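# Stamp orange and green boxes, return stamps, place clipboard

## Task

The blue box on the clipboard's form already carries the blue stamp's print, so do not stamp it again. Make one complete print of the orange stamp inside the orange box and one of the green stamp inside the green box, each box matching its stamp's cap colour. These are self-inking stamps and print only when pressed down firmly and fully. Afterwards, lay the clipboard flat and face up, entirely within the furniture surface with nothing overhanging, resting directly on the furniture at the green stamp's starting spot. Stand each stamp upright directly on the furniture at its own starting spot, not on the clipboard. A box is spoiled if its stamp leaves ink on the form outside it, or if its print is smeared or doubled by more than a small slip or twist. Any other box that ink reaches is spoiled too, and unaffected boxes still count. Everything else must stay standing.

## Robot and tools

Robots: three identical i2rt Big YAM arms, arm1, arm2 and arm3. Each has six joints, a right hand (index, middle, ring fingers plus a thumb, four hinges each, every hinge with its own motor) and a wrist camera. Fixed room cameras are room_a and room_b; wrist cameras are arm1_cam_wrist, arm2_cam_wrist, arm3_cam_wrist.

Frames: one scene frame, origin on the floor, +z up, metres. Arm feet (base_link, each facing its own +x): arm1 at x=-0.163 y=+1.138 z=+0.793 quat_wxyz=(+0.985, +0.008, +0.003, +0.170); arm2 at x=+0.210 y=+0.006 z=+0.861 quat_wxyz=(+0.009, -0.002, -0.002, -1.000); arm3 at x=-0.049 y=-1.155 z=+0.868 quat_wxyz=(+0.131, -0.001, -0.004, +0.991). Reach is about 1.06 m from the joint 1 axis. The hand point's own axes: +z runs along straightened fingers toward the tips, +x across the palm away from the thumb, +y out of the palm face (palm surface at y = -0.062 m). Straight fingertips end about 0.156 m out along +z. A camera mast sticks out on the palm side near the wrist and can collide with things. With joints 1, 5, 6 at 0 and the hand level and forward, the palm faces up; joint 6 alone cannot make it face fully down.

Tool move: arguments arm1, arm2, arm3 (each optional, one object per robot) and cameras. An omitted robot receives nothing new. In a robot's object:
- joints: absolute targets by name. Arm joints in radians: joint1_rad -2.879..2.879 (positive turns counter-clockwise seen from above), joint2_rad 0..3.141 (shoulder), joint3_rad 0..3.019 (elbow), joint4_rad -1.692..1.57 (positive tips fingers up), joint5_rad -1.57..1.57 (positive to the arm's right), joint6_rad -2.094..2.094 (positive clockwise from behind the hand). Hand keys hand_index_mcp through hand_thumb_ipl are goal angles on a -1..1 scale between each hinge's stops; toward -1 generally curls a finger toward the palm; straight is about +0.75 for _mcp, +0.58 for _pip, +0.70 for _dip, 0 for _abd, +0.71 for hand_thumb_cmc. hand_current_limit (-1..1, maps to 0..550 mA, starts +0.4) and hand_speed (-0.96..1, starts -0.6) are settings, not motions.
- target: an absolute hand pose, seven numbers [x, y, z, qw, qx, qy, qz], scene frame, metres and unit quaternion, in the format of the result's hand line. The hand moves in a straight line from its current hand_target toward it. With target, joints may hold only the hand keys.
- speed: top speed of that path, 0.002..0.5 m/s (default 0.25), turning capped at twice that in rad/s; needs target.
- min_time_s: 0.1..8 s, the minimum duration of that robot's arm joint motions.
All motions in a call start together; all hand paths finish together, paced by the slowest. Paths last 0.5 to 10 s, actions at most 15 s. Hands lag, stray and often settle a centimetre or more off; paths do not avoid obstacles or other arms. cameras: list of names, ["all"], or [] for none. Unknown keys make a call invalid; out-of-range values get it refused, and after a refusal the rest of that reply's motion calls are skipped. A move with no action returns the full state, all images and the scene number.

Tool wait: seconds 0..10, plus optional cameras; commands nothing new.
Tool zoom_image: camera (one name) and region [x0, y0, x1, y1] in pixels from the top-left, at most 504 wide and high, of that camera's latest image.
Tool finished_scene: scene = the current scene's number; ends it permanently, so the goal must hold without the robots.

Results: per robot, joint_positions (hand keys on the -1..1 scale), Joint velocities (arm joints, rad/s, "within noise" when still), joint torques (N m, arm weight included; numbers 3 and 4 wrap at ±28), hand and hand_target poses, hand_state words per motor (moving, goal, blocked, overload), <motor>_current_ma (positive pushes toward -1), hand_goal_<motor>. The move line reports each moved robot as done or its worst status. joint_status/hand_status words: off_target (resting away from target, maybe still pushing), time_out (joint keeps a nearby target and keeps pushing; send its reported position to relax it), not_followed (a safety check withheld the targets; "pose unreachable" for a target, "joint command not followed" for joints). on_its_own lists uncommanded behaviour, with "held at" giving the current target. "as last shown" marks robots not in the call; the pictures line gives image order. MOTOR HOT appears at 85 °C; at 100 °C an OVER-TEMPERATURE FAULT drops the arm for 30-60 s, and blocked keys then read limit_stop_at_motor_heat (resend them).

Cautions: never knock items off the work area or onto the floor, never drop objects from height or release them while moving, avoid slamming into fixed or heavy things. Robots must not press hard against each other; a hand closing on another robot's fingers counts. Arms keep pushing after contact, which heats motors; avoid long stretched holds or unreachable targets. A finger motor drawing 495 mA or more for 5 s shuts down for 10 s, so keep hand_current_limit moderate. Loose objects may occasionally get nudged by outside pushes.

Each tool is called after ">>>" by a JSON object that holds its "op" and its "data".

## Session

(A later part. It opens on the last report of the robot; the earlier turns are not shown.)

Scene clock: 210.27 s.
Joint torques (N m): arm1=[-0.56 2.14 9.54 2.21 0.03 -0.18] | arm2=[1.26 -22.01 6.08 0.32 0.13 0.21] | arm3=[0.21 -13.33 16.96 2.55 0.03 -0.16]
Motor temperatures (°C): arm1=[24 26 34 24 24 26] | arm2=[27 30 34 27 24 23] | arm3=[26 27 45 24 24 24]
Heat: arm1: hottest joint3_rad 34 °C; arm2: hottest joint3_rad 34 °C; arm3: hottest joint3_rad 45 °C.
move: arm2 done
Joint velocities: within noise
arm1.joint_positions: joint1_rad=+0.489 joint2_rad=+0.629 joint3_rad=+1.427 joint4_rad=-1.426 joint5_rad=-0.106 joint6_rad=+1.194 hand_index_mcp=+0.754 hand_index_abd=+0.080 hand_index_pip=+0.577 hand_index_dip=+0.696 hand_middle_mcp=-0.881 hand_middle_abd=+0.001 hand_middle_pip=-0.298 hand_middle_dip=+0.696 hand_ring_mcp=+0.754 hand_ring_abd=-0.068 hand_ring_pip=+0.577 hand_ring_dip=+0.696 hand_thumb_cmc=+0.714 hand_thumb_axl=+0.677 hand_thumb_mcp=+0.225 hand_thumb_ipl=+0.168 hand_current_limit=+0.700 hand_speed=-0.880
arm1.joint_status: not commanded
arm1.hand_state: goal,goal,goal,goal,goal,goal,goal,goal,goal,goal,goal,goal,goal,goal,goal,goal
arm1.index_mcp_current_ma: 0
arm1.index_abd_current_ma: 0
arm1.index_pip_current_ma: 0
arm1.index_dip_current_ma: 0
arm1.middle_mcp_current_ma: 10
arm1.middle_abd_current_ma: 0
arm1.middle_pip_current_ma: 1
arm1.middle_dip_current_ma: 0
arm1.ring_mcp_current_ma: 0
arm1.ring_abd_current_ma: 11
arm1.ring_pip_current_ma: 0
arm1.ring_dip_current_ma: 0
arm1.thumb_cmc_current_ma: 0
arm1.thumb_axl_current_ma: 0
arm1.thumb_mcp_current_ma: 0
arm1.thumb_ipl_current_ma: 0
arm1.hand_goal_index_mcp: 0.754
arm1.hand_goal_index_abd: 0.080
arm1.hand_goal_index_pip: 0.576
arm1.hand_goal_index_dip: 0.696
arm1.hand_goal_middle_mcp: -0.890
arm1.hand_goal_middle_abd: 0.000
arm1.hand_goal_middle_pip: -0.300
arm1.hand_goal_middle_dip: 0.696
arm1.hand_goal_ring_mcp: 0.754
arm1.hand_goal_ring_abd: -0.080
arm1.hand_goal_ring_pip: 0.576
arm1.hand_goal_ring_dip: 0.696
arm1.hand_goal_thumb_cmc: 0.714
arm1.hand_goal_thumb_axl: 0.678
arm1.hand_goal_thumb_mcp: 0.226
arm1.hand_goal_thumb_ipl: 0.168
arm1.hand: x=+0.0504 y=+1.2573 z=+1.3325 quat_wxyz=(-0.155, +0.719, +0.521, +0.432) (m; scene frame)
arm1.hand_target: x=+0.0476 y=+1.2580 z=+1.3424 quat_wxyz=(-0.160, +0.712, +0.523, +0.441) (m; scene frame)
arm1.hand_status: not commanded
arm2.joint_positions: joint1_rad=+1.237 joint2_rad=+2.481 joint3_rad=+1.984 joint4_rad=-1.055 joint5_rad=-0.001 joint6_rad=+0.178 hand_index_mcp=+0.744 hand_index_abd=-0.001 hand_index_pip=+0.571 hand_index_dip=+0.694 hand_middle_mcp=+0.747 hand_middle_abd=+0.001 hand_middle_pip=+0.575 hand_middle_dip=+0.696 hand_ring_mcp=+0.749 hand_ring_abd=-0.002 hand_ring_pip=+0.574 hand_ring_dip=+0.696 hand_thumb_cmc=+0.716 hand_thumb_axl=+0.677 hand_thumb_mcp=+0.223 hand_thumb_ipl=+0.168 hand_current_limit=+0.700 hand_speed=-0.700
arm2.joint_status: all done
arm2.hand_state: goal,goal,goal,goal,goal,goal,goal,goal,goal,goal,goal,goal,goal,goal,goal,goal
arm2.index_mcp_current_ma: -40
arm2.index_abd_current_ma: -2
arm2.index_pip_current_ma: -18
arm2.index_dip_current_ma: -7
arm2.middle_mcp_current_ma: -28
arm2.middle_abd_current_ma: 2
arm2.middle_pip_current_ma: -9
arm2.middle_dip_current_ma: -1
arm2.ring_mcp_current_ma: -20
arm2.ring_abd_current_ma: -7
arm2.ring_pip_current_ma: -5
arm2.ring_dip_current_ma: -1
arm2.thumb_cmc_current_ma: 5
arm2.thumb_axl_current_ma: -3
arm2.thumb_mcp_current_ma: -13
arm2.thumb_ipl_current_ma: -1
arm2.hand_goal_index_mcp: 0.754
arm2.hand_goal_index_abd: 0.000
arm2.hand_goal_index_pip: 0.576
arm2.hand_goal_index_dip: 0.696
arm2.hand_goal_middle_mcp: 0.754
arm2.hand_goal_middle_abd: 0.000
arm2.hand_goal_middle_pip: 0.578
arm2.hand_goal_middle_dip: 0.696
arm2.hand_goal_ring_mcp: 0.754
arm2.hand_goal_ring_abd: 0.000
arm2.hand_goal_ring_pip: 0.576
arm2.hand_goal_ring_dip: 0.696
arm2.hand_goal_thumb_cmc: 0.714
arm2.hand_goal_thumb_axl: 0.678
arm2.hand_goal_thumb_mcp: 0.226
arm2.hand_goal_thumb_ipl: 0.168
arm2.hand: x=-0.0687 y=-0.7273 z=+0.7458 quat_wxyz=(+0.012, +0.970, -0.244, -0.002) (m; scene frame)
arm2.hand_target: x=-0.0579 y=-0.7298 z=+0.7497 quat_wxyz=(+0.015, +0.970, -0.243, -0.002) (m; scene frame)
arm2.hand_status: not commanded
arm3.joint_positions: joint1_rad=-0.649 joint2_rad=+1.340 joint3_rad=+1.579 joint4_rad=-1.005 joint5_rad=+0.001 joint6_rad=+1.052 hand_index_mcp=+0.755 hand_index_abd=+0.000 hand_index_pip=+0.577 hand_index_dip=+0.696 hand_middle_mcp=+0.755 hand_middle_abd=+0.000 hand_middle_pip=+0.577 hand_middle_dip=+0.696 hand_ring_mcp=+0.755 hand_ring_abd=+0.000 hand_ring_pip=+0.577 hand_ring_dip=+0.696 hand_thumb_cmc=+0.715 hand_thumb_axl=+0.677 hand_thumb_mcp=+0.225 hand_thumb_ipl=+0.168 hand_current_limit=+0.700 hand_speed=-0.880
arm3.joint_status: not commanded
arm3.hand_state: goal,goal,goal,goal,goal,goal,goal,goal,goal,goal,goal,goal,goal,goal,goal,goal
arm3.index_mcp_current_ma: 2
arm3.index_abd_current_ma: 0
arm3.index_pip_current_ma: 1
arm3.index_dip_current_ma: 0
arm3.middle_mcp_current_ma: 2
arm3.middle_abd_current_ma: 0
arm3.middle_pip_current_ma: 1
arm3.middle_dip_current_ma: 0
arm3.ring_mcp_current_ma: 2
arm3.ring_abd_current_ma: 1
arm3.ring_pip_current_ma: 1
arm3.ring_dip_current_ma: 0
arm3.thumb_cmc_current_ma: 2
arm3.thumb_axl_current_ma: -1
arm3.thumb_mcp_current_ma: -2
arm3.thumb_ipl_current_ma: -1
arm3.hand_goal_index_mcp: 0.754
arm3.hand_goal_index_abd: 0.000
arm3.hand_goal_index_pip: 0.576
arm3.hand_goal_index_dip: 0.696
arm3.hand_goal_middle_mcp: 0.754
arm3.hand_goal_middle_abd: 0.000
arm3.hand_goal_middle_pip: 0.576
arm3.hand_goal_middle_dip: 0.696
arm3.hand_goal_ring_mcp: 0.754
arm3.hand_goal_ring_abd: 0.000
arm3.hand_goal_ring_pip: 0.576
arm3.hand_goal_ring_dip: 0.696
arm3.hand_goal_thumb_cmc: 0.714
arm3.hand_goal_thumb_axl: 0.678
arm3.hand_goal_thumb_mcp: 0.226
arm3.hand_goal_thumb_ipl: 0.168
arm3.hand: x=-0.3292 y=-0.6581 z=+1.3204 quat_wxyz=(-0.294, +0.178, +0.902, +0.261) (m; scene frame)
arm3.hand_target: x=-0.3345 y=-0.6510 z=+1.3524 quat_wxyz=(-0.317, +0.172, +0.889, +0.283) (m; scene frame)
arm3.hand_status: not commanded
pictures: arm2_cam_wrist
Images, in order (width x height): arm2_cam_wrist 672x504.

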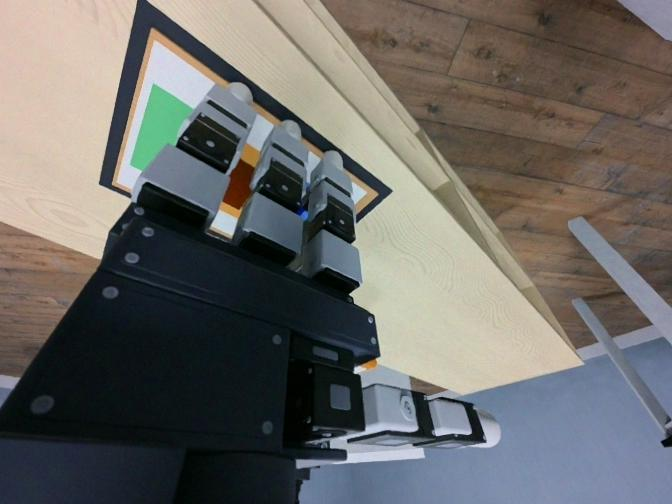

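>>> {"op": "move", "data": {"arm2": {"joints": {"joint2_rad": 2.535, "joint3_rad": 1.955, "joint4_rad": -1.049}, "min_time_s": 1}, "cameras": []}}

>>> {"op": "move", "data": {"arm2": {"joints": {"joint1_rad": 1.267, "joint2_rad": 2.409, "joint3_rad": 1.704, "joint4_rad": -0.965, "joint6_rad": 0.205}, "min_time_s": 2.5}, "cameras": ["arm2_cam_wrist", "arm3_cam_wrist"]}}

Scene clock: 213.10 s.
Joint torques (N m): arm1=[-0.56 2.14 9.55 2.19 0.02 -0.17] | arm2=[1.2 -17.2 5.19 0.18 0.13 0.21] | arm3=[0.26 -13.27 16.95 2.56 0.03 -0.16]
Motor temperatures (°C): arm1=[24 26 34 24 24 26] | arm2=[27 30 34 27 24 23] | arm3=[26 27 45 24 24 24]
Heat: arm1: hottest joint3_rad 34 °C; arm2: hottest joint3_rad 34 °C; arm3: hottest joint3_rad 45 °C.
move: arm2 done
Joint velocities: within noise
arm1, arm3: as last shown
arm2.joint_positions: joint1_rad=+1.238 joint2_rad=+2.482 joint3_rad=+1.978 joint4_rad=-1.051 joint5_rad=-0.001 joint6_rad=+0.178 hand_index_mcp=+0.743 hand_index_abd=-0.001 hand_index_pip=+0.570 hand_index_dip=+0.694 hand_middle_mcp=+0.746 hand_middle_abd=+0.001 hand_middle_pip=+0.575 hand_middle_dip=+0.696 hand_ring_mcp=+0.749 hand_ring_abd=-0.002 hand_ring_pip=+0.574 hand_ring_dip=+0.696 hand_thumb_cmc=+0.716 hand_thumb_axl=+0.677 hand_thumb_mcp=+0.223 hand_thumb_ipl=+0.168 hand_current_limit=+0.700 hand_speed=-0.700
arm2.joint_status: all done
arm2.hand_state: goal,goal,goal,goal,goal,goal,goal,goal,goal,goal,goal,goal,goal,goal,goal,goal
arm2.index_mcp_current_ma: -44
arm2.index_abd_current_ma: -2
arm2.index_pip_current_ma: -20
arm2.index_dip_current_ma: -7
arm2.middle_mcp_current_ma: -31
arm2.middle_abd_current_ma: 2
arm2.middle_pip_current_ma: -10
arm2.middle_dip_current_ma: -1
arm2.ring_mcp_current_ma: -19
arm2.ring_abd_current_ma: -7
arm2.ring_pip_current_ma: -5
arm2.ring_dip_current_ma: -1
arm2.thumb_cmc_current_ma: 5
arm2.thumb_axl_current_ma: -3
arm2.thumb_mcp_current_ma: -13
arm2.thumb_ipl_current_ma: -1
arm2.hand_goal_index_mcp: 0.754
arm2.hand_goal_index_abd: 0.000
arm2.hand_goal_index_pip: 0.576
arm2.hand_goal_index_dip: 0.696
arm2.hand_goal_middle_mcp: 0.754
arm2.hand_goal_middle_abd: 0.000
arm2.hand_goal_middle_pip: 0.578
arm2.hand_goal_middle_dip: 0.696
arm2.hand_goal_ring_mcp: 0.754
arm2.hand_goal_ring_abd: 0.000
arm2.hand_goal_ring_pip: 0.576
arm2.hand_goal_ring_dip: 0.696
arm2.hand_goal_thumb_cmc: 0.714
arm2.hand_goal_thumb_axl: 0.678
arm2.hand_goal_thumb_mcp: 0.226
arm2.hand_goal_thumb_ipl: 0.168
arm2.hand: x=-0.0676 y=-0.7259 z=+0.7433 quat_wxyz=(+0.011, +0.970, -0.244, -0.002) (m; scene frame)
arm2.hand_target: x=-0.0505 y=-0.7058 z=+0.6941 quat_wxyz=(-0.026, +0.970, -0.243, +0.000) (m; scene frame)
arm2.hand_status: not commanded
pictures: none
No camera images: "cameras" was empty.

Scene clock: 215.90 s.
Joint torques (N m): arm1=[-0.56 2.14 9.54 2.22 0.02 -0.17] | arm2=[1.49 -17.03 3.29 -0.58 0.03 0.19] | arm3=[0.26 -13.33 16.96 2.55 0.04 -0.16]
Motor temperatures (°C): arm1=[24 26 34 24 24 26] | arm2=[27 30 34 27 24 23] | arm3=[26 27 45 24 24 24]
Heat: arm1: hottest joint3_rad 34 °C; arm2: hottest joint3_rad 34 °C; arm3: hottest joint3_rad 45 °C.
move: arm2 done
Joint velocities: within noise
arm1, arm3: as last shown
arm2.joint_positions: joint1_rad=+1.248 joint2_rad=+2.371 joint3_rad=+1.745 joint4_rad=-0.946 joint5_rad=+0.002 joint6_rad=+0.193 hand_index_mcp=+0.714 hand_index_abd=-0.001 hand_index_pip=+0.551 hand_index_dip=+0.682 hand_middle_mcp=+0.718 hand_middle_abd=+0.000 hand_middle_pip=+0.559 hand_middle_dip=+0.686 hand_ring_mcp=+0.723 hand_ring_abd=-0.002 hand_ring_pip=+0.560 hand_ring_dip=+0.686 hand_thumb_cmc=+0.716 hand_thumb_axl=+0.677 hand_thumb_mcp=+0.223 hand_thumb_ipl=+0.168 hand_current_limit=+0.700 hand_speed=-0.700
arm2.joint_status: all done
arm2.hand_state: blocked,goal,blocked,goal,blocked,goal,goal,goal,blocked,goal,goal,goal,goal,goal,goal,goal
arm2.index_mcp_current_ma: -178
arm2.index_abd_current_ma: -2
arm2.index_pip_current_ma: -103
arm2.index_dip_current_ma: -55
arm2.middle_mcp_current_ma: -159
arm2.middle_abd_current_ma: 1
arm2.middle_pip_current_ma: -76
arm2.middle_dip_current_ma: -37
arm2.ring_mcp_current_ma: -138
arm2.ring_abd_current_ma: -7
arm2.ring_pip_current_ma: -63
arm2.ring_dip_current_ma: -39
arm2.thumb_cmc_current_ma: 5
arm2.thumb_axl_current_ma: -3
arm2.thumb_mcp_current_ma: -13
arm2.thumb_ipl_current_ma: -1
arm2.hand_goal_index_mcp: 0.754
arm2.hand_goal_index_abd: 0.000
arm2.hand_goal_index_pip: 0.576
arm2.hand_goal_index_dip: 0.696
arm2.hand_goal_middle_mcp: 0.754
arm2.hand_goal_middle_abd: 0.000
arm2.hand_goal_middle_pip: 0.578
arm2.hand_goal_middle_dip: 0.696
arm2.hand_goal_ring_mcp: 0.754
arm2.hand_goal_ring_abd: 0.000
arm2.hand_goal_ring_pip: 0.576
arm2.hand_goal_ring_dip: 0.696
arm2.hand_goal_thumb_cmc: 0.714
arm2.hand_goal_thumb_axl: 0.678
arm2.hand_goal_thumb_mcp: 0.226
arm2.hand_goal_thumb_ipl: 0.168
arm2.hand: x=-0.0462 y=-0.6789 z=+0.7387 quat_wxyz=(+0.002, +0.969, -0.246, -0.002) (m; scene frame)
arm2.hand_target: x=-0.0241 y=-0.6493 z=+0.6960 quat_wxyz=(-0.047, +0.969, -0.243, +0.001) (m; scene frame)
arm2.hand_status: not commanded
pictures: arm2_cam_wrist, arm3_cam_wrist
Images, in order (width x height): arm2_cam_wrist 672x504, arm3_cam_wrist 672x504.

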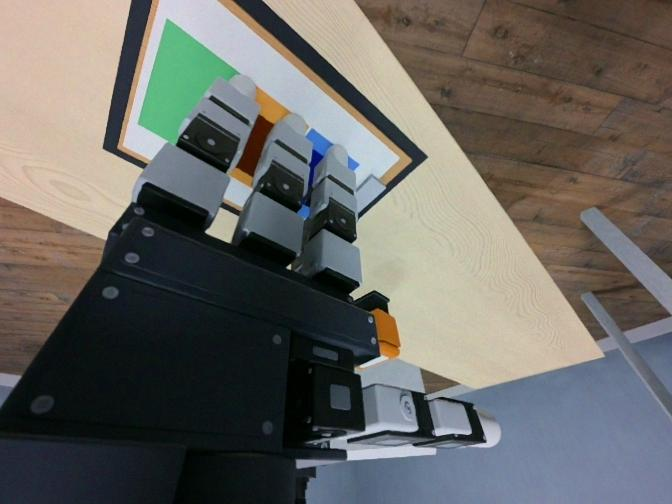

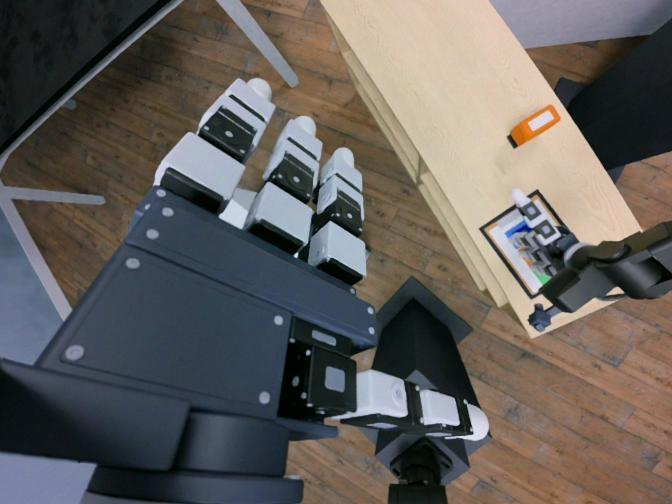

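>>> {"op": "move", "data": {"arm2": {"joints": {"joint2_rad": 2.319, "joint3_rad": 1.765, "joint4_rad": -0.977}, "min_time_s": 1.5}, "cameras": []}}

>>> {"op": "move", "data": {"arm2": {"joints": {"joint1_rad": 1.233, "joint2_rad": 2.510, "joint3_rad": 2.009, "joint4_rad": -1.038, "joint6_rad": 0.168, "hand_index_pip": -0.737, "hand_middle_pip": -0.737, "hand_ring_pip": -0.737}, "min_time_s": 2}, "cameras": ["arm2_cam_wrist", "arm3_cam_wrist"]}}

Scene clock: 219.30 s.
Joint torques (N m): arm1=[-0.56 2.2 9.55 2.19 0.03 -0.18] | arm2=[1.08 -20.07 8.24 -0.25 0.04 0.19] | arm3=[0.26 -13.27 16.95 2.55 0.03 -0.16]
Motor temperatures (°C): arm1=[24 26 34 24 24 26] | arm2=[27 30 33 27 24 23] | arm3=[26 27 45 24 24 24]
Heat: arm1: hottest joint3_rad 34 °C; arm2: hottest joint3_rad 33 °C; arm3: hottest joint3_rad 45 °C.
move: arm2 done
Joint velocities: within noise
arm1, arm3: as last shown
arm2.joint_positions: joint1_rad=+1.253 joint2_rad=+2.332 joint3_rad=+1.745 joint4_rad=-0.967 joint5_rad=+0.002 joint6_rad=+0.193 hand_index_mcp=+0.749 hand_index_abd=-0.001 hand_index_pip=+0.573 hand_index_dip=+0.693 hand_middle_mcp=+0.749 hand_middle_abd=+0.000 hand_middle_pip=+0.575 hand_middle_dip=+0.694 hand_ring_mcp=+0.749 hand_ring_abd=-0.002 hand_ring_pip=+0.573 hand_ring_dip=+0.693 hand_thumb_cmc=+0.716 hand_thumb_axl=+0.677 hand_thumb_mcp=+0.223 hand_thumb_ipl=+0.168 hand_current_limit=+0.700 hand_speed=-0.700
arm2.joint_status: all done
arm2.hand_state: goal,goal,goal,goal,goal,goal,goal,goal,goal,goal,goal,goal,goal,goal,goal,goal
arm2.index_mcp_current_ma: -18
arm2.index_abd_current_ma: -2
arm2.index_pip_current_ma: -11
arm2.index_dip_current_ma: -9
arm2.middle_mcp_current_ma: -19
arm2.middle_abd_current_ma: 1
arm2.middle_pip_current_ma: -10
arm2.middle_dip_current_ma: -8
arm2.ring_mcp_current_ma: -20
arm2.ring_abd_current_ma: -6
arm2.ring_pip_current_ma: -10
arm2.ring_dip_current_ma: -10
arm2.thumb_cmc_current_ma: 5
arm2.thumb_axl_current_ma: -3
arm2.thumb_mcp_current_ma: -13
arm2.thumb_ipl_current_ma: -1
arm2.hand_goal_index_mcp: 0.754
arm2.hand_goal_index_abd: 0.000
arm2.hand_goal_index_pip: 0.576
arm2.hand_goal_index_dip: 0.696
arm2.hand_goal_middle_mcp: 0.754
arm2.hand_goal_middle_abd: 0.000
arm2.hand_goal_middle_pip: 0.578
arm2.hand_goal_middle_dip: 0.696
arm2.hand_goal_ring_mcp: 0.754
arm2.hand_goal_ring_abd: 0.000
arm2.hand_goal_ring_pip: 0.576
arm2.hand_goal_ring_dip: 0.696
arm2.hand_goal_thumb_cmc: 0.714
arm2.hand_goal_thumb_axl: 0.678
arm2.hand_goal_thumb_mcp: 0.226
arm2.hand_goal_thumb_ipl: 0.168
arm2.hand: x=-0.0439 y=-0.6842 z=+0.7649 quat_wxyz=(+0.011, +0.970, -0.244, -0.003) (m; scene frame)
arm2.hand_target: x=-0.0376 y=-0.6958 z=+0.7810 quat_wxyz=(+0.022, +0.970, -0.243, -0.002) (m; scene frame)
arm2.hand_status: not commanded
pictures: none
No camera images: "cameras" was empty.

Scene clock: 221.63 s.
Joint torques (N m): arm1=[-0.56 2.14 9.54 2.21 0.02 -0.17] | arm2=[-1.2 -20.07 10.82 -0.18 0.05 -0.08] | arm3=[0.21 -13.27 16.94 2.55 0.03 -0.15]
Motor temperatures (°C): arm1=[24 26 34 24 24 26] | arm2=[27 30 33 27 24 23] | arm3=[26 27 45 24 24 24]
Heat: arm1: hottest joint3_rad 34 °C; arm2: hottest joint3_rad 33 °C; arm3: hottest joint3_rad 45 °C.
move: arm2 done
Joint velocities: within noise
arm1, arm3: as last shown
arm2.joint_positions: joint1_rad=+1.247 joint2_rad=+2.493 joint3_rad=+1.960 joint4_rad=-1.028 joint5_rad=+0.002 joint6_rad=+0.180 hand_index_mcp=+0.753 hand_index_abd=-0.001 hand_index_pip=-0.728 hand_index_dip=+0.694 hand_middle_mcp=+0.753 hand_middle_abd=+0.000 hand_middle_pip=-0.729 hand_middle_dip=+0.694 hand_ring_mcp=+0.753 hand_ring_abd=-0.002 hand_ring_pip=-0.729 hand_ring_dip=+0.693 hand_thumb_cmc=+0.716 hand_thumb_axl=+0.677 hand_thumb_mcp=+0.223 hand_thumb_ipl=+0.168 hand_current_limit=+0.700 hand_speed=-0.700
arm2.joint_status: all done
arm2.hand_state: goal,goal,goal,goal,goal,goal,goal,goal,goal,goal,goal,goal,goal,goal,goal,goal
arm2.index_mcp_current_ma: -3
arm2.index_abd_current_ma: -2
arm2.index_pip_current_ma: 28
arm2.index_dip_current_ma: -8
arm2.middle_mcp_current_ma: -4
arm2.middle_abd_current_ma: 1
arm2.middle_pip_current_ma: 25
arm2.middle_dip_current_ma: -7
arm2.ring_mcp_current_ma: -4
arm2.ring_abd_current_ma: -6
arm2.ring_pip_current_ma: 26
arm2.ring_dip_current_ma: -9
arm2.thumb_cmc_current_ma: 5
arm2.thumb_axl_current_ma: -3
arm2.thumb_mcp_current_ma: -13
arm2.thumb_ipl_current_ma: -1
arm2.hand_goal_index_mcp: 0.754
arm2.hand_goal_index_abd: 0.000
arm2.hand_goal_index_pip: -0.736
arm2.hand_goal_index_dip: 0.696
arm2.hand_goal_middle_mcp: 0.754
arm2.hand_goal_middle_abd: 0.000
arm2.hand_goal_middle_pip: -0.736
arm2.hand_goal_middle_dip: 0.696
arm2.hand_goal_ring_mcp: 0.754
arm2.hand_goal_ring_abd: 0.000
arm2.hand_goal_ring_pip: -0.736
arm2.hand_goal_ring_dip: 0.696
arm2.hand_goal_thumb_cmc: 0.714
arm2.hand_goal_thumb_axl: 0.678
arm2.hand_goal_thumb_mcp: 0.226
arm2.hand_goal_thumb_ipl: 0.168
arm2.hand: x=-0.0604 y=-0.7228 z=+0.7289 quat_wxyz=(+0.007, +0.971, -0.241, -0.002) (m; scene frame)
arm2.hand_target: x=-0.0738 y=-0.7337 z=+0.7359 quat_wxyz=(+0.019, +0.970, -0.241, -0.002) (m; scene frame)
arm2.hand_status: not commanded
pictures: arm2_cam_wrist, arm3_cam_wrist
Images, in order (width x height): arm2_cam_wrist 672x504, arm3_cam_wrist 672x504.

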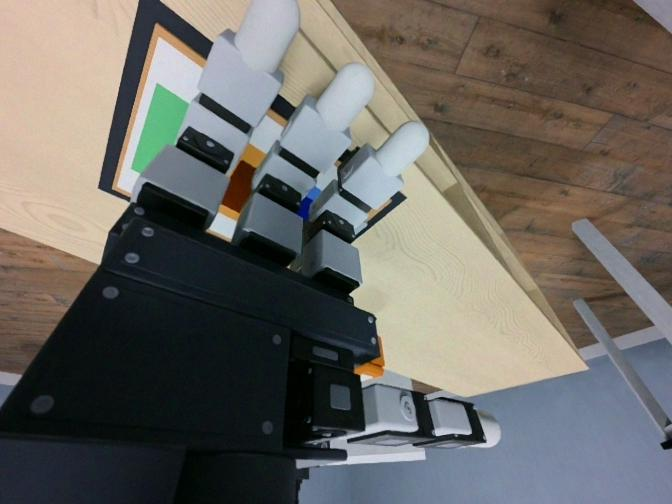

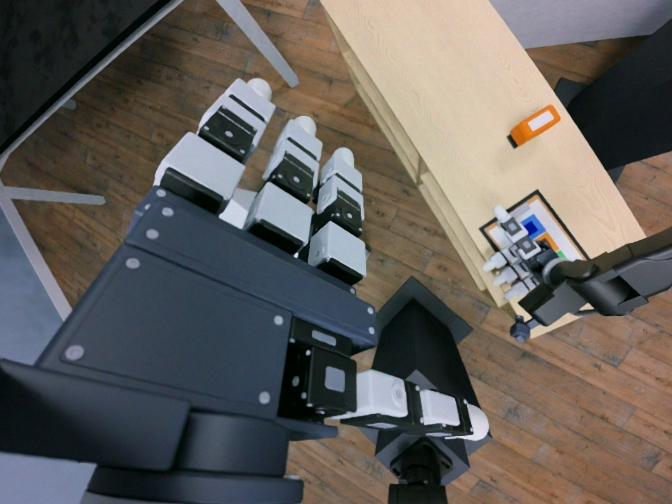

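>>> {"op": "zoom_image", "data": {"camera": "arm2_cam_wrist", "region": [90, 0, 450, 270]}}

>>> {"op": "zoom_image", "data": {"camera": "arm3_cam_wrist", "region": [450, 180, 610, 310]}}

Scaled by 1.400 from the camera's 672x504 image, which has a finer 960x720 frame.

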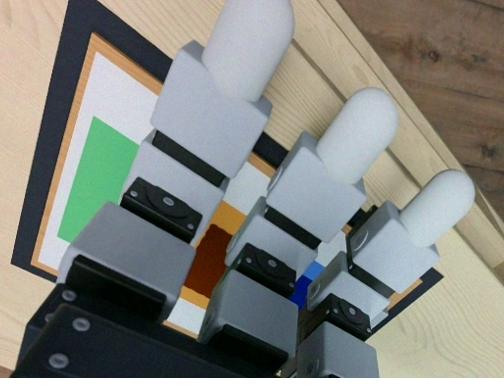

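Scaled by 3.150 from the camera's 672x504 image, which has a finer 960x720 frame.

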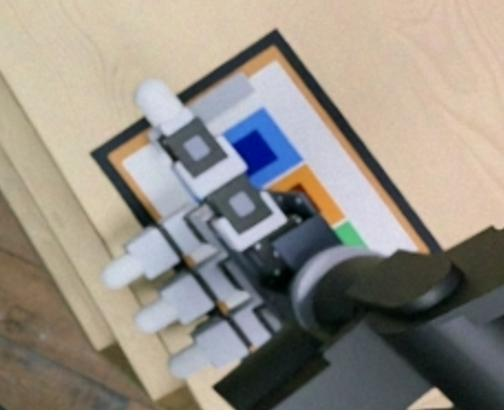

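>>> {"op": "zoom_image", "data": {"camera": "arm2_cam_wrist", "region": [90, 120, 190, 220]}}

>>> {"op": "zoom_image", "data": {"camera": "arm2_cam_wrist", "region": [330, 150, 430, 250]}}

Scaled by 5.040 from the camera's 672x504 image, which has a finer 960x720 frame.

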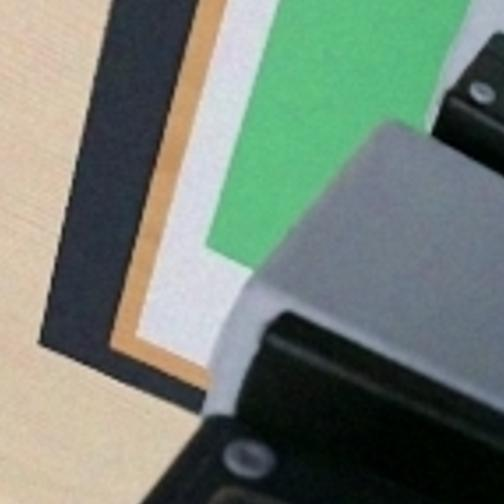

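Scaled by 5.040 from the camera's 672x504 image, which has a finer 960x720 frame.

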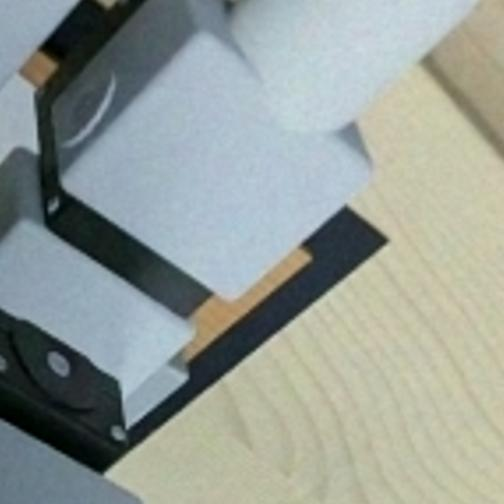

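>>> {"op": "move", "data": {"arm2": {"joints": {"joint1_rad": 1.225, "joint2_rad": 2.619, "joint3_rad": 2.100, "joint4_rad": -0.998, "joint6_rad": 0.164}, "min_time_s": 2}, "cameras": ["arm2_cam_wrist", "arm3_cam_wrist"]}}

>>> {"op": "zoom_image", "data": {"camera": "arm2_cam_wrist", "region": [90, 0, 450, 270]}}

Scene clock: 226.17 s.
Joint torques (N m): arm1=[-0.62 2.2 9.55 2.21 0.03 -0.18] | arm2=[-1.2 -20.31 10.71 0.57 0.05 -0.07] | arm3=[0.26 -13.27 16.96 2.55 0.04 -0.16]
Motor temperatures (°C): arm1=[24 26 34 24 24 26] | arm2=[27 30 34 27 24 23] | arm3=[26 27 45 24 24 24]
Heat: arm1: hottest joint3_rad 34 °C; arm2: hottest joint3_rad 34 °C; arm3: hottest joint3_rad 45 °C.
move: arm2 done
Joint velocities: within noise
arm1, arm3: as last shown
arm2.joint_positions: joint1_rad=+1.239 joint2_rad=+2.601 joint3_rad=+2.051 joint4_rad=-1.010 joint5_rad=+0.002 joint6_rad=+0.176 hand_index_mcp=+0.753 hand_index_abd=-0.001 hand_index_pip=-0.728 hand_index_dip=+0.694 hand_middle_mcp=+0.753 hand_middle_abd=+0.000 hand_middle_pip=-0.729 hand_middle_dip=+0.694 hand_ring_mcp=+0.753 hand_ring_abd=-0.002 hand_ring_pip=-0.729 hand_ring_dip=+0.693 hand_thumb_cmc=+0.716 hand_thumb_axl=+0.677 hand_thumb_mcp=+0.223 hand_thumb_ipl=+0.168 hand_current_limit=+0.700 hand_speed=-0.700
arm2.joint_status: all done
arm2.hand_state: goal,goal,goal,goal,goal,goal,goal,goal,goal,goal,goal,goal,goal,goal,goal,goal
arm2.index_mcp_current_ma: -3
arm2.index_abd_current_ma: -2
arm2.index_pip_current_ma: 28
arm2.index_dip_current_ma: -8
arm2.middle_mcp_current_ma: -4
arm2.middle_abd_current_ma: 1
arm2.middle_pip_current_ma: 25
arm2.middle_dip_current_ma: -7
arm2.ring_mcp_current_ma: -4
arm2.ring_abd_current_ma: -6
arm2.ring_pip_current_ma: 25
arm2.ring_dip_current_ma: -9
arm2.thumb_cmc_current_ma: 5
arm2.thumb_axl_current_ma: -3
arm2.thumb_mcp_current_ma: -13
arm2.thumb_ipl_current_ma: -1
arm2.hand_goal_index_mcp: 0.754
arm2.hand_goal_index_abd: 0.000
arm2.hand_goal_index_pip: -0.736
arm2.hand_goal_index_dip: 0.696
arm2.hand_goal_middle_mcp: 0.754
arm2.hand_goal_middle_abd: 0.000
arm2.hand_goal_middle_pip: -0.736
arm2.hand_goal_middle_dip: 0.696
arm2.hand_goal_ring_mcp: 0.754
arm2.hand_goal_ring_abd: 0.000
arm2.hand_goal_ring_pip: -0.736
arm2.hand_goal_ring_dip: 0.696
arm2.hand_goal_thumb_cmc: 0.714
arm2.hand_goal_thumb_axl: 0.678
arm2.hand_goal_thumb_mcp: 0.226
arm2.hand_goal_thumb_ipl: 0.168
arm2.hand: x=-0.0700 y=-0.7347 z=+0.6858 quat_wxyz=(+0.008, +0.970, -0.242, -0.003) (m; scene frame)
arm2.hand_target: x=-0.0854 y=-0.7492 z=+0.6931 quat_wxyz=(+0.029, +0.970, -0.243, -0.003) (m; scene frame)
arm2.hand_status: not commanded
pictures: arm2_cam_wrist, arm3_cam_wrist
Images, in order (width x height): arm2_cam_wrist 672x504, arm3_cam_wrist 672x504.

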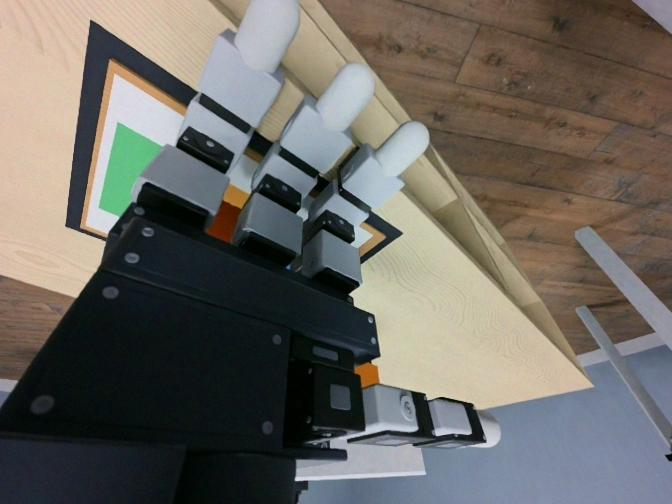

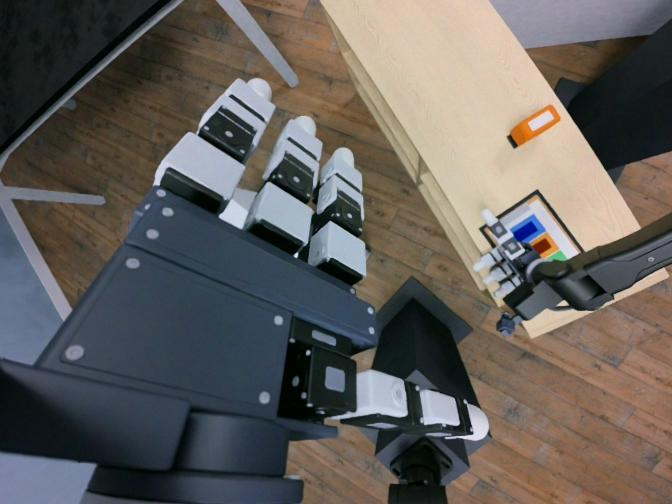

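Scaled by 1.400 from the camera's 672x504 image, which has a finer 960x720 frame.

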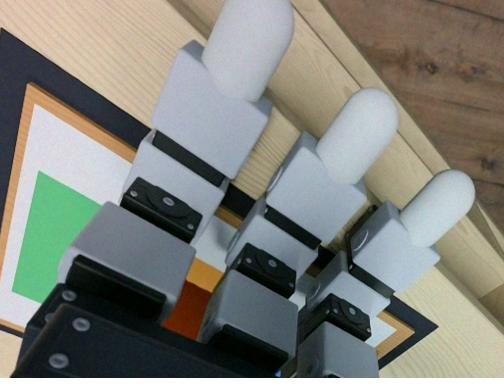

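>>> {"op": "move", "data": {"arm2": {"joints": {"joint2_rad": 2.648, "joint3_rad": 2.110, "joint4_rad": -0.979}, "min_time_s": 1.2}, "cameras": []}}

>>> {"op": "move", "data": {"arm2": {"joints": {"joint2_rad": 2.656, "joint3_rad": 2.110, "joint4_rad": -0.972}, "min_time_s": 0.8}, "cameras": ["arm2_cam_wrist"]}}

Scene clock: 227.87 s.
Joint torques (N m): arm1=[-0.5 2.14 9.54 2.21 0.02 -0.17] | arm2=[-1.2 -19.49 10.32 0.69 0.05 -0.08] | arm3=[0.26 -13.27 16.96 2.55 0.03 -0.16]
Motor temperatures (°C): arm1=[24 26 34 24 24 26] | arm2=[27 30 34 27 24 23] | arm3=[26 27 45 24 24 24]
Heat: arm1: hottest joint3_rad 34 °C; arm2: hottest joint3_rad 34 °C; arm3: hottest joint3_rad 45 °C.
move: arm2 done
Joint velocities: within noise
arm1, arm3: as last shown
arm2.joint_positions: joint1_rad=+1.239 joint2_rad=+2.617 joint3_rad=+2.067 joint4_rad=-0.994 joint5_rad=+0.002 joint6_rad=+0.176 hand_index_mcp=+0.752 hand_index_abd=+0.001 hand_index_pip=-0.736 hand_index_dip=+0.694 hand_middle_mcp=+0.753 hand_middle_abd=+0.000 hand_middle_pip=-0.731 hand_middle_dip=+0.694 hand_ring_mcp=+0.753 hand_ring_abd=-0.002 hand_ring_pip=-0.729 hand_ring_dip=+0.693 hand_thumb_cmc=+0.716 hand_thumb_axl=+0.677 hand_thumb_mcp=+0.223 hand_thumb_ipl=+0.168 hand_current_limit=+0.700 hand_speed=-0.700
arm2.joint_status: all done
arm2.hand_state: goal,goal,goal,goal,goal,goal,goal,goal,goal,goal,goal,goal,goal,goal,goal,goal
arm2.index_mcp_current_ma: -5
arm2.index_abd_current_ma: 2
arm2.index_pip_current_ma: 0
arm2.index_dip_current_ma: -8
arm2.middle_mcp_current_ma: -4
arm2.middle_abd_current_ma: 1
arm2.middle_pip_current_ma: 16
arm2.middle_dip_current_ma: -7
arm2.ring_mcp_current_ma: -4
arm2.ring_abd_current_ma: -6
arm2.ring_pip_current_ma: 24
arm2.ring_dip_current_ma: -9
arm2.thumb_cmc_current_ma: 5
arm2.thumb_axl_current_ma: -3
arm2.thumb_mcp_current_ma: -13
arm2.thumb_ipl_current_ma: -1
arm2.hand_goal_index_mcp: 0.754
arm2.hand_goal_index_abd: 0.000
arm2.hand_goal_index_pip: -0.736
arm2.hand_goal_index_dip: 0.696
arm2.hand_goal_middle_mcp: 0.754
arm2.hand_goal_middle_abd: 0.000
arm2.hand_goal_middle_pip: -0.736
arm2.hand_goal_middle_dip: 0.696
arm2.hand_goal_ring_mcp: 0.754
arm2.hand_goal_ring_abd: 0.000
arm2.hand_goal_ring_pip: -0.736
arm2.hand_goal_ring_dip: 0.696
arm2.hand_goal_thumb_cmc: 0.714
arm2.hand_goal_thumb_axl: 0.678
arm2.hand_goal_thumb_mcp: 0.226
arm2.hand_goal_thumb_ipl: 0.168
arm2.hand: x=-0.0721 y=-0.7404 z=+0.6816 quat_wxyz=(+0.016, +0.970, -0.242, -0.003) (m; scene frame)
arm2.hand_target: x=-0.0857 y=-0.7491 z=+0.6764 quat_wxyz=(+0.029, +0.969, -0.243, -0.003) (m; scene frame)
arm2.hand_status: not commanded
pictures: none
No camera images: "cameras" was empty.

Scene clock: 228.97 s.
Joint torques (N m): arm1=[-0.5 2.08 9.55 2.19 0.02 -0.17] | arm2=[-1.2 -19.02 10.29 0.76 0.05 -0.08] | arm3=[0.21 -13.27 16.98 2.55 0.03 -0.16]
Motor temperatures (°C): arm1=[24 26 34 24 24 26] | arm2=[27 30 34 27 24 23] | arm3=[26 27 45 24 24 24]
Heat: arm1: hottest joint3_rad 34 °C; arm2: hottest joint3_rad 34 °C; arm3: hottest joint3_rad 45 °C.
move: arm2 done
Joint velocities: within noise
arm1, arm3: as last shown
arm2.joint_positions: joint1_rad=+1.239 joint2_rad=+2.618 joint3_rad=+2.067 joint4_rad=-0.987 joint5_rad=+0.002 joint6_rad=+0.176 hand_index_mcp=+0.752 hand_index_abd=+0.001 hand_index_pip=-0.737 hand_index_dip=+0.694 hand_middle_mcp=+0.753 hand_middle_abd=+0.000 hand_middle_pip=-0.732 hand_middle_dip=+0.694 hand_ring_mcp=+0.753 hand_ring_abd=-0.002 hand_ring_pip=-0.729 hand_ring_dip=+0.693 hand_thumb_cmc=+0.716 hand_thumb_axl=+0.677 hand_thumb_mcp=+0.223 hand_thumb_ipl=+0.168 hand_current_limit=+0.700 hand_speed=-0.700
arm2.joint_status: all done
arm2.hand_state: goal,goal,goal,goal,goal,goal,goal,goal,goal,goal,goal,goal,goal,goal,goal,goal
arm2.index_mcp_current_ma: -5
arm2.index_abd_current_ma: 2
arm2.index_pip_current_ma: -4
arm2.index_dip_current_ma: -8
arm2.middle_mcp_current_ma: -4
arm2.middle_abd_current_ma: 1
arm2.middle_pip_current_ma: 14
arm2.middle_dip_current_ma: -7
arm2.ring_mcp_current_ma: -4
arm2.ring_abd_current_ma: -6
arm2.ring_pip_current_ma: 24
arm2.ring_dip_current_ma: -9
arm2.thumb_cmc_current_ma: 5
arm2.thumb_axl_current_ma: -3
arm2.thumb_mcp_current_ma: -13
arm2.thumb_ipl_current_ma: -1
arm2.hand_goal_index_mcp: 0.754
arm2.hand_goal_index_abd: 0.000
arm2.hand_goal_index_pip: -0.736
arm2.hand_goal_index_dip: 0.696
arm2.hand_goal_middle_mcp: 0.754
arm2.hand_goal_middle_abd: 0.000
arm2.hand_goal_middle_pip: -0.736
arm2.hand_goal_middle_dip: 0.696
arm2.hand_goal_ring_mcp: 0.754
arm2.hand_goal_ring_abd: 0.000
arm2.hand_goal_ring_pip: -0.736
arm2.hand_goal_ring_dip: 0.696
arm2.hand_goal_thumb_cmc: 0.714
arm2.hand_goal_thumb_axl: 0.678
arm2.hand_goal_thumb_mcp: 0.226
arm2.hand_goal_thumb_ipl: 0.168
arm2.hand: x=-0.0725 y=-0.7415 z=+0.6813 quat_wxyz=(+0.019, +0.970, -0.242, -0.003) (m; scene frame)
arm2.hand_target: x=-0.0855 y=-0.7484 z=+0.6708 quat_wxyz=(+0.029, +0.969, -0.243, -0.003) (m; scene frame)
arm2.hand_status: not commanded
pictures: arm2_cam_wrist
Images, in order (width x height): arm2_cam_wrist 672x504.

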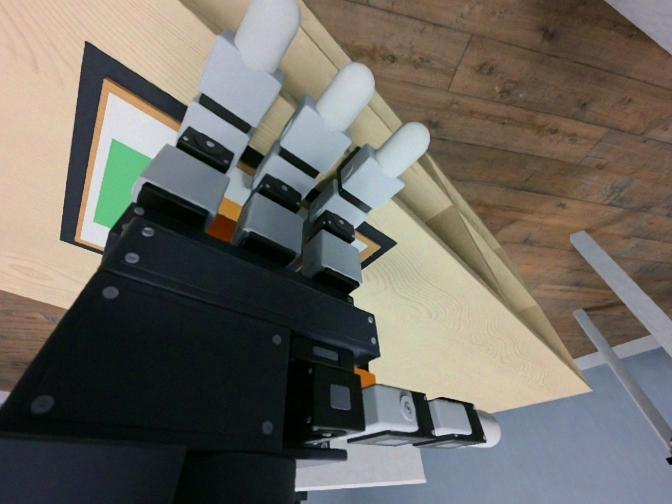

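>>> {"op": "zoom_image", "data": {"camera": "arm2_cam_wrist", "region": [270, 100, 450, 280]}}

>>> {"op": "zoom_image", "data": {"camera": "arm2_cam_wrist", "region": [160, 20, 340, 200]}}

Scaled by 2.800 from the camera's 672x504 image, which has a finer 960x720 frame.

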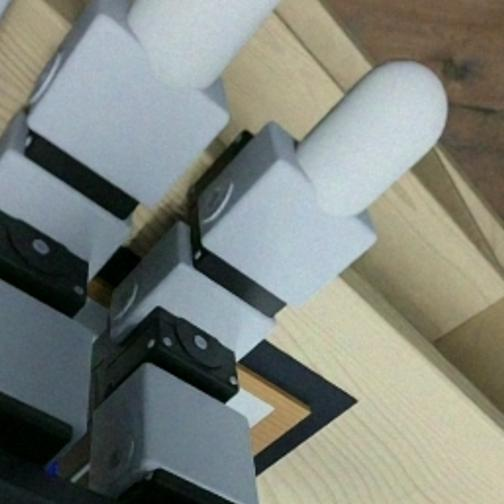

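Scaled by 2.800 from the camera's 672x504 image, which has a finer 960x720 frame.

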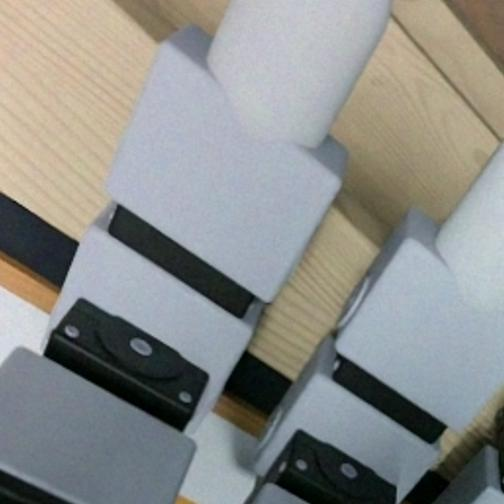

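>>> {"op": "move", "data": {"arm2": {"joints": {"joint2_rad": 2.416, "joint3_rad": 2.045, "joint4_rad": -1.184}, "min_time_s": 2}, "cameras": []}}

>>> {"op": "move", "data": {"arm2": {"joints": {"joint1_rad": 0.3, "joint2_rad": 1.555, "joint3_rad": 1.24, "joint4_rad": -1.25, "joint6_rad": 0.0, "hand_index_mcp": 0.178, "hand_index_pip": -0.124, "hand_index_dip": 0.406, "hand_middle_mcp": 0.178, "hand_middle_pip": -0.124, "hand_middle_dip": 0.406, "hand_ring_mcp": 0.178, "hand_ring_pip": -0.124, "hand_ring_dip": 0.406}, "min_time_s": 4}, "cameras": ["arm3_cam_wrist"]}}

>>> {"op": "zoom_image", "data": {"camera": "arm3_cam_wrist", "region": [410, 120, 672, 345]}}

Scene clock: 235.53 s.
Joint torques (N m): arm1=[-0.62 2.08 9.54 2.18 0.02 -0.18] | arm2=[-1.2 -22.24 6.87 -0.2 0.05 -0.07] | arm3=[0.21 -13.27 16.96 2.55 0.03 -0.16]
Motor temperatures (°C): arm1=[24 26 34 24 24 26] | arm2=[27 30 34 27 24 23] | arm3=[26 27 45 24 24 24]
Heat: arm1: hottest joint3_rad 34 °C; arm2: hottest joint3_rad 34 °C; arm3: hottest joint3_rad 45 °C.
move: arm2 done
Joint velocities: within noise
arm1.joint_positions: joint1_rad=+0.489 joint2_rad=+0.629 joint3_rad=+1.427 joint4_rad=-1.426 joint5_rad=-0.106 joint6_rad=+1.194 hand_index_mcp=+0.754 hand_index_abd=+0.080 hand_index_pip=+0.577 hand_index_dip=+0.696 hand_middle_mcp=-0.881 hand_middle_abd=+0.001 hand_middle_pip=-0.298 hand_middle_dip=+0.696 hand_ring_mcp=+0.754 hand_ring_abd=-0.068 hand_ring_pip=+0.577 hand_ring_dip=+0.696 hand_thumb_cmc=+0.714 hand_thumb_axl=+0.677 hand_thumb_mcp=+0.225 hand_thumb_ipl=+0.168 hand_current_limit=+0.700 hand_speed=-0.880
arm1.joint_status: not commanded
arm1.hand_state: goal,goal,goal,goal,goal,goal,goal,goal,goal,goal,goal,goal,goal,goal,goal,goal
arm1.index_mcp_current_ma: 0
arm1.index_abd_current_ma: 0
arm1.index_pip_current_ma: 0
arm1.index_dip_current_ma: 0
arm1.middle_mcp_current_ma: 10
arm1.middle_abd_current_ma: 0
arm1.middle_pip_current_ma: 1
arm1.middle_dip_current_ma: 0
arm1.ring_mcp_current_ma: 0
arm1.ring_abd_current_ma: 11
arm1.ring_pip_current_ma: 0
arm1.ring_dip_current_ma: 0
arm1.thumb_cmc_current_ma: 0
arm1.thumb_axl_current_ma: 0
arm1.thumb_mcp_current_ma: 0
arm1.thumb_ipl_current_ma: 0
arm1.hand_goal_index_mcp: 0.754
arm1.hand_goal_index_abd: 0.080
arm1.hand_goal_index_pip: 0.576
arm1.hand_goal_index_dip: 0.696
arm1.hand_goal_middle_mcp: -0.890
arm1.hand_goal_middle_abd: 0.000
arm1.hand_goal_middle_pip: -0.300
arm1.hand_goal_middle_dip: 0.696
arm1.hand_goal_ring_mcp: 0.754
arm1.hand_goal_ring_abd: -0.080
arm1.hand_goal_ring_pip: 0.576
arm1.hand_goal_ring_dip: 0.696
arm1.hand_goal_thumb_cmc: 0.714
arm1.hand_goal_thumb_axl: 0.678
arm1.hand_goal_thumb_mcp: 0.226
arm1.hand_goal_thumb_ipl: 0.168
arm1.hand: x=+0.0504 y=+1.2573 z=+1.3325 quat_wxyz=(-0.155, +0.719, +0.521, +0.432) (m; scene frame)
arm1.hand_target: x=+0.0476 y=+1.2580 z=+1.3424 quat_wxyz=(-0.160, +0.712, +0.523, +0.441) (m; scene frame)
arm1.hand_status: not commanded
arm2.joint_positions: joint1_rad=+1.239 joint2_rad=+2.427 joint3_rad=+2.053 joint4_rad=-1.174 joint5_rad=+0.002 joint6_rad=+0.175 hand_index_mcp=+0.753 hand_index_abd=+0.001 hand_index_pip=-0.736 hand_index_dip=+0.694 hand_middle_mcp=+0.753 hand_middle_abd=+0.000 hand_middle_pip=-0.734 hand_middle_dip=+0.694 hand_ring_mcp=+0.753 hand_ring_abd=-0.002 hand_ring_pip=-0.731 hand_ring_dip=+0.693 hand_thumb_cmc=+0.716 hand_thumb_axl=+0.677 hand_thumb_mcp=+0.223 hand_thumb_ipl=+0.168 hand_current_limit=+0.700 hand_speed=-0.700
arm2.joint_status: all done
arm2.hand_state: goal,goal,goal,goal,goal,goal,goal,goal,goal,goal,goal,goal,goal,goal,goal,goal
arm2.index_mcp_current_ma: -3
arm2.index_abd_current_ma: 2
arm2.index_pip_current_ma: 0
arm2.index_dip_current_ma: -8
arm2.middle_mcp_current_ma: -3
arm2.middle_abd_current_ma: 1
arm2.middle_pip_current_ma: 7
arm2.middle_dip_current_ma: -7
arm2.ring_mcp_current_ma: -3
arm2.ring_abd_current_ma: -6
arm2.ring_pip_current_ma: 16
arm2.ring_dip_current_ma: -9
arm2.thumb_cmc_current_ma: 5
arm2.thumb_axl_current_ma: -3
arm2.thumb_mcp_current_ma: -13
arm2.thumb_ipl_current_ma: -1
arm2.hand_goal_index_mcp: 0.754
arm2.hand_goal_index_abd: 0.000
arm2.hand_goal_index_pip: -0.736
arm2.hand_goal_index_dip: 0.696
arm2.hand_goal_middle_mcp: 0.754
arm2.hand_goal_middle_abd: 0.000
arm2.hand_goal_middle_pip: -0.736
arm2.hand_goal_middle_dip: 0.696
arm2.hand_goal_ring_mcp: 0.754
arm2.hand_goal_ring_abd: 0.000
arm2.hand_goal_ring_pip: -0.736
arm2.hand_goal_ring_dip: 0.696
arm2.hand_goal_thumb_cmc: 0.714
arm2.hand_goal_thumb_axl: 0.678
arm2.hand_goal_thumb_mcp: 0.226
arm2.hand_goal_thumb_ipl: 0.168
arm2.hand: x=-0.0708 y=-0.7375 z=+0.8069 quat_wxyz=(+0.014, +0.970, -0.242, -0.003) (m; scene frame)
arm2.hand_target: x=-0.0791 y=-0.7309 z=+0.8112 quat_wxyz=(+0.010, +0.970, -0.243, -0.002) (m; scene frame)
arm2.hand_status: not commanded
arm3.joint_positions: joint1_rad=-0.649 joint2_rad=+1.340 joint3_rad=+1.579 joint4_rad=-1.005 joint5_rad=+0.001 joint6_rad=+1.052 hand_index_mcp=+0.755 hand_index_abd=+0.000 hand_index_pip=+0.577 hand_index_dip=+0.696 hand_middle_mcp=+0.755 hand_middle_abd=+0.000 hand_middle_pip=+0.577 hand_middle_dip=+0.696 hand_ring_mcp=+0.755 hand_ring_abd=+0.000 hand_ring_pip=+0.577 hand_ring_dip=+0.696 hand_thumb_cmc=+0.715 hand_thumb_axl=+0.677 hand_thumb_mcp=+0.225 hand_thumb_ipl=+0.168 hand_current_limit=+0.700 hand_speed=-0.880
arm3.joint_status: not commanded
arm3.hand_state: goal,goal,goal,goal,goal,goal,goal,goal,goal,goal,goal,goal,goal,goal,goal,goal
arm3.index_mcp_current_ma: 2
arm3.index_abd_current_ma: 0
arm3.index_pip_current_ma: 1
arm3.index_dip_current_ma: 0
arm3.middle_mcp_current_ma: 2
arm3.middle_abd_current_ma: 0
arm3.middle_pip_current_ma: 1
arm3.middle_dip_current_ma: 0
arm3.ring_mcp_current_ma: 2
arm3.ring_abd_current_ma: 1
arm3.ring_pip_current_ma: 1
arm3.ring_dip_current_ma: 0
arm3.thumb_cmc_current_ma: 2
arm3.thumb_axl_current_ma: -1
arm3.thumb_mcp_current_ma: -2
arm3.thumb_ipl_current_ma: -1
arm3.hand_goal_index_mcp: 0.754
arm3.hand_goal_index_abd: 0.000
arm3.hand_goal_index_pip: 0.576
arm3.hand_goal_index_dip: 0.696
arm3.hand_goal_middle_mcp: 0.754
arm3.hand_goal_middle_abd: 0.000
arm3.hand_goal_middle_pip: 0.576
arm3.hand_goal_middle_dip: 0.696
arm3.hand_goal_ring_mcp: 0.754
arm3.hand_goal_ring_abd: 0.000
arm3.hand_goal_ring_pip: 0.576
arm3.hand_goal_ring_dip: 0.696
arm3.hand_goal_thumb_cmc: 0.714
arm3.hand_goal_thumb_axl: 0.678
arm3.hand_goal_thumb_mcp: 0.226
arm3.hand_goal_thumb_ipl: 0.168
arm3.hand: x=-0.3292 y=-0.6581 z=+1.3204 quat_wxyz=(-0.294, +0.178, +0.902, +0.261) (m; scene frame)
arm3.hand_target: x=-0.3345 y=-0.6510 z=+1.3524 quat_wxyz=(-0.317, +0.172, +0.889, +0.283) (m; scene frame)
arm3.hand_status: not commanded
pictures: none
No camera images: "cameras" was empty.

Scene clock: 239.90 s.
Joint torques (N m): arm1=[-0.56 2.14 9.55 2.19 0.02 -0.17] | arm2=[-0.38 -12.45 7.25 -0.03 0.08 -0.1] | arm3=[0.26 -13.27 16.95 2.55 0.03 -0.16]
Motor temperatures (°C): arm1=[24 26 34 24 24 26] | arm2=[27 30 34 27 24 23] | arm3=[26 27 45 24 24 24]
Heat: arm1: hottest joint3_rad 34 °C; arm2: hottest joint3_rad 34 °C; arm3: hottest joint3_rad 45 °C.
move: arm2 done
Joint velocities: within noise
arm1, arm3: as last shown
arm2.joint_positions: joint1_rad=+0.305 joint2_rad=+1.563 joint3_rad=+1.246 joint4_rad=-1.242 joint5_rad=+0.000 joint6_rad=+0.013 hand_index_mcp=+0.192 hand_index_abd=+0.001 hand_index_pip=-0.124 hand_index_dip=+0.410 hand_middle_mcp=+0.193 hand_middle_abd=+0.000 hand_middle_pip=-0.124 hand_middle_dip=+0.409 hand_ring_mcp=+0.194 hand_ring_abd=-0.002 hand_ring_pip=-0.124 hand_ring_dip=+0.410 hand_thumb_cmc=+0.716 hand_thumb_axl=+0.677 hand_thumb_mcp=+0.223 hand_thumb_ipl=+0.168 hand_current_limit=+0.700 hand_speed=-0.700
arm2.joint_status: all done
arm2.hand_state: goal,goal,goal,goal,goal,goal,goal,goal,goal,goal,goal,goal,goal,goal,goal,goal
arm2.index_mcp_current_ma: 58
arm2.index_abd_current_ma: 2
arm2.index_pip_current_ma: 0
arm2.index_dip_current_ma: 12
arm2.middle_mcp_current_ma: 62
arm2.middle_abd_current_ma: 1
arm2.middle_pip_current_ma: 0
arm2.middle_dip_current_ma: 10
arm2.ring_mcp_current_ma: 65
arm2.ring_abd_current_ma: -6
arm2.ring_pip_current_ma: 0
arm2.ring_dip_current_ma: 13
arm2.thumb_cmc_current_ma: 5
arm2.thumb_axl_current_ma: -3
arm2.thumb_mcp_current_ma: -13
arm2.thumb_ipl_current_ma: -1
arm2.hand_goal_index_mcp: 0.178
arm2.hand_goal_index_abd: 0.000
arm2.hand_goal_index_pip: -0.124
arm2.hand_goal_index_dip: 0.406
arm2.hand_goal_middle_mcp: 0.178
arm2.hand_goal_middle_abd: 0.000
arm2.hand_goal_middle_pip: -0.124
arm2.hand_goal_middle_dip: 0.406
arm2.hand_goal_ring_mcp: 0.178
arm2.hand_goal_ring_abd: 0.000
arm2.hand_goal_ring_pip: -0.124
arm2.hand_goal_ring_dip: 0.406
arm2.hand_goal_thumb_cmc: 0.714
arm2.hand_goal_thumb_axl: 0.678
arm2.hand_goal_thumb_mcp: 0.226
arm2.hand_goal_thumb_ipl: 0.168
arm2.hand: x=-0.3067 y=-0.1414 z=+1.0073 quat_wxyz=(+0.008, +0.808, -0.589, -0.004) (m; scene frame)
arm2.hand_target: x=-0.3029 y=-0.1388 z=+1.0078 quat_wxyz=(+0.005, +0.810, -0.586, -0.002) (m; scene frame)
arm2.hand_status: not commanded
pictures: arm3_cam_wrist
Images, in order (width x height): arm3_cam_wrist 672x504.

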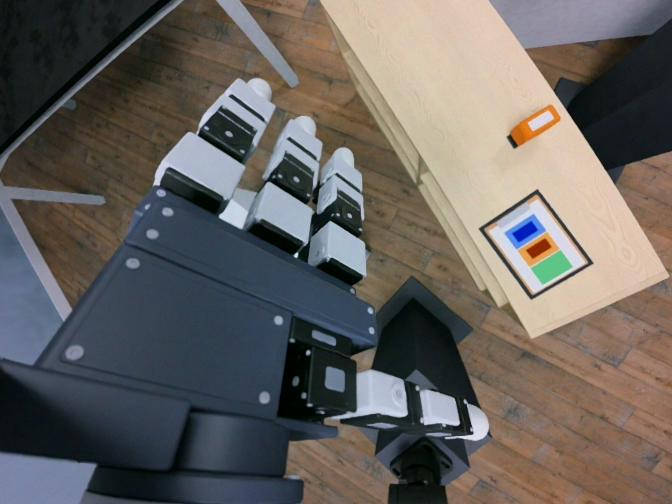

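Scaled by 1.924 from the camera's 672x504 image, which has a finer 960x720 frame.

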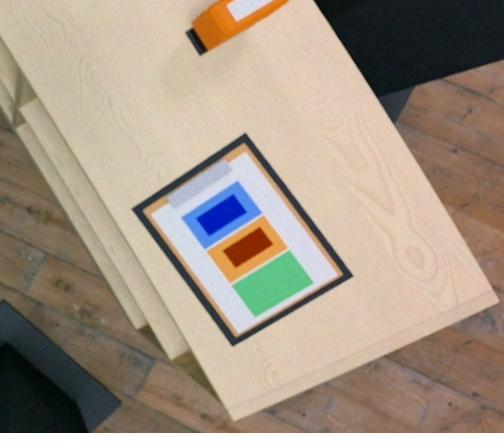

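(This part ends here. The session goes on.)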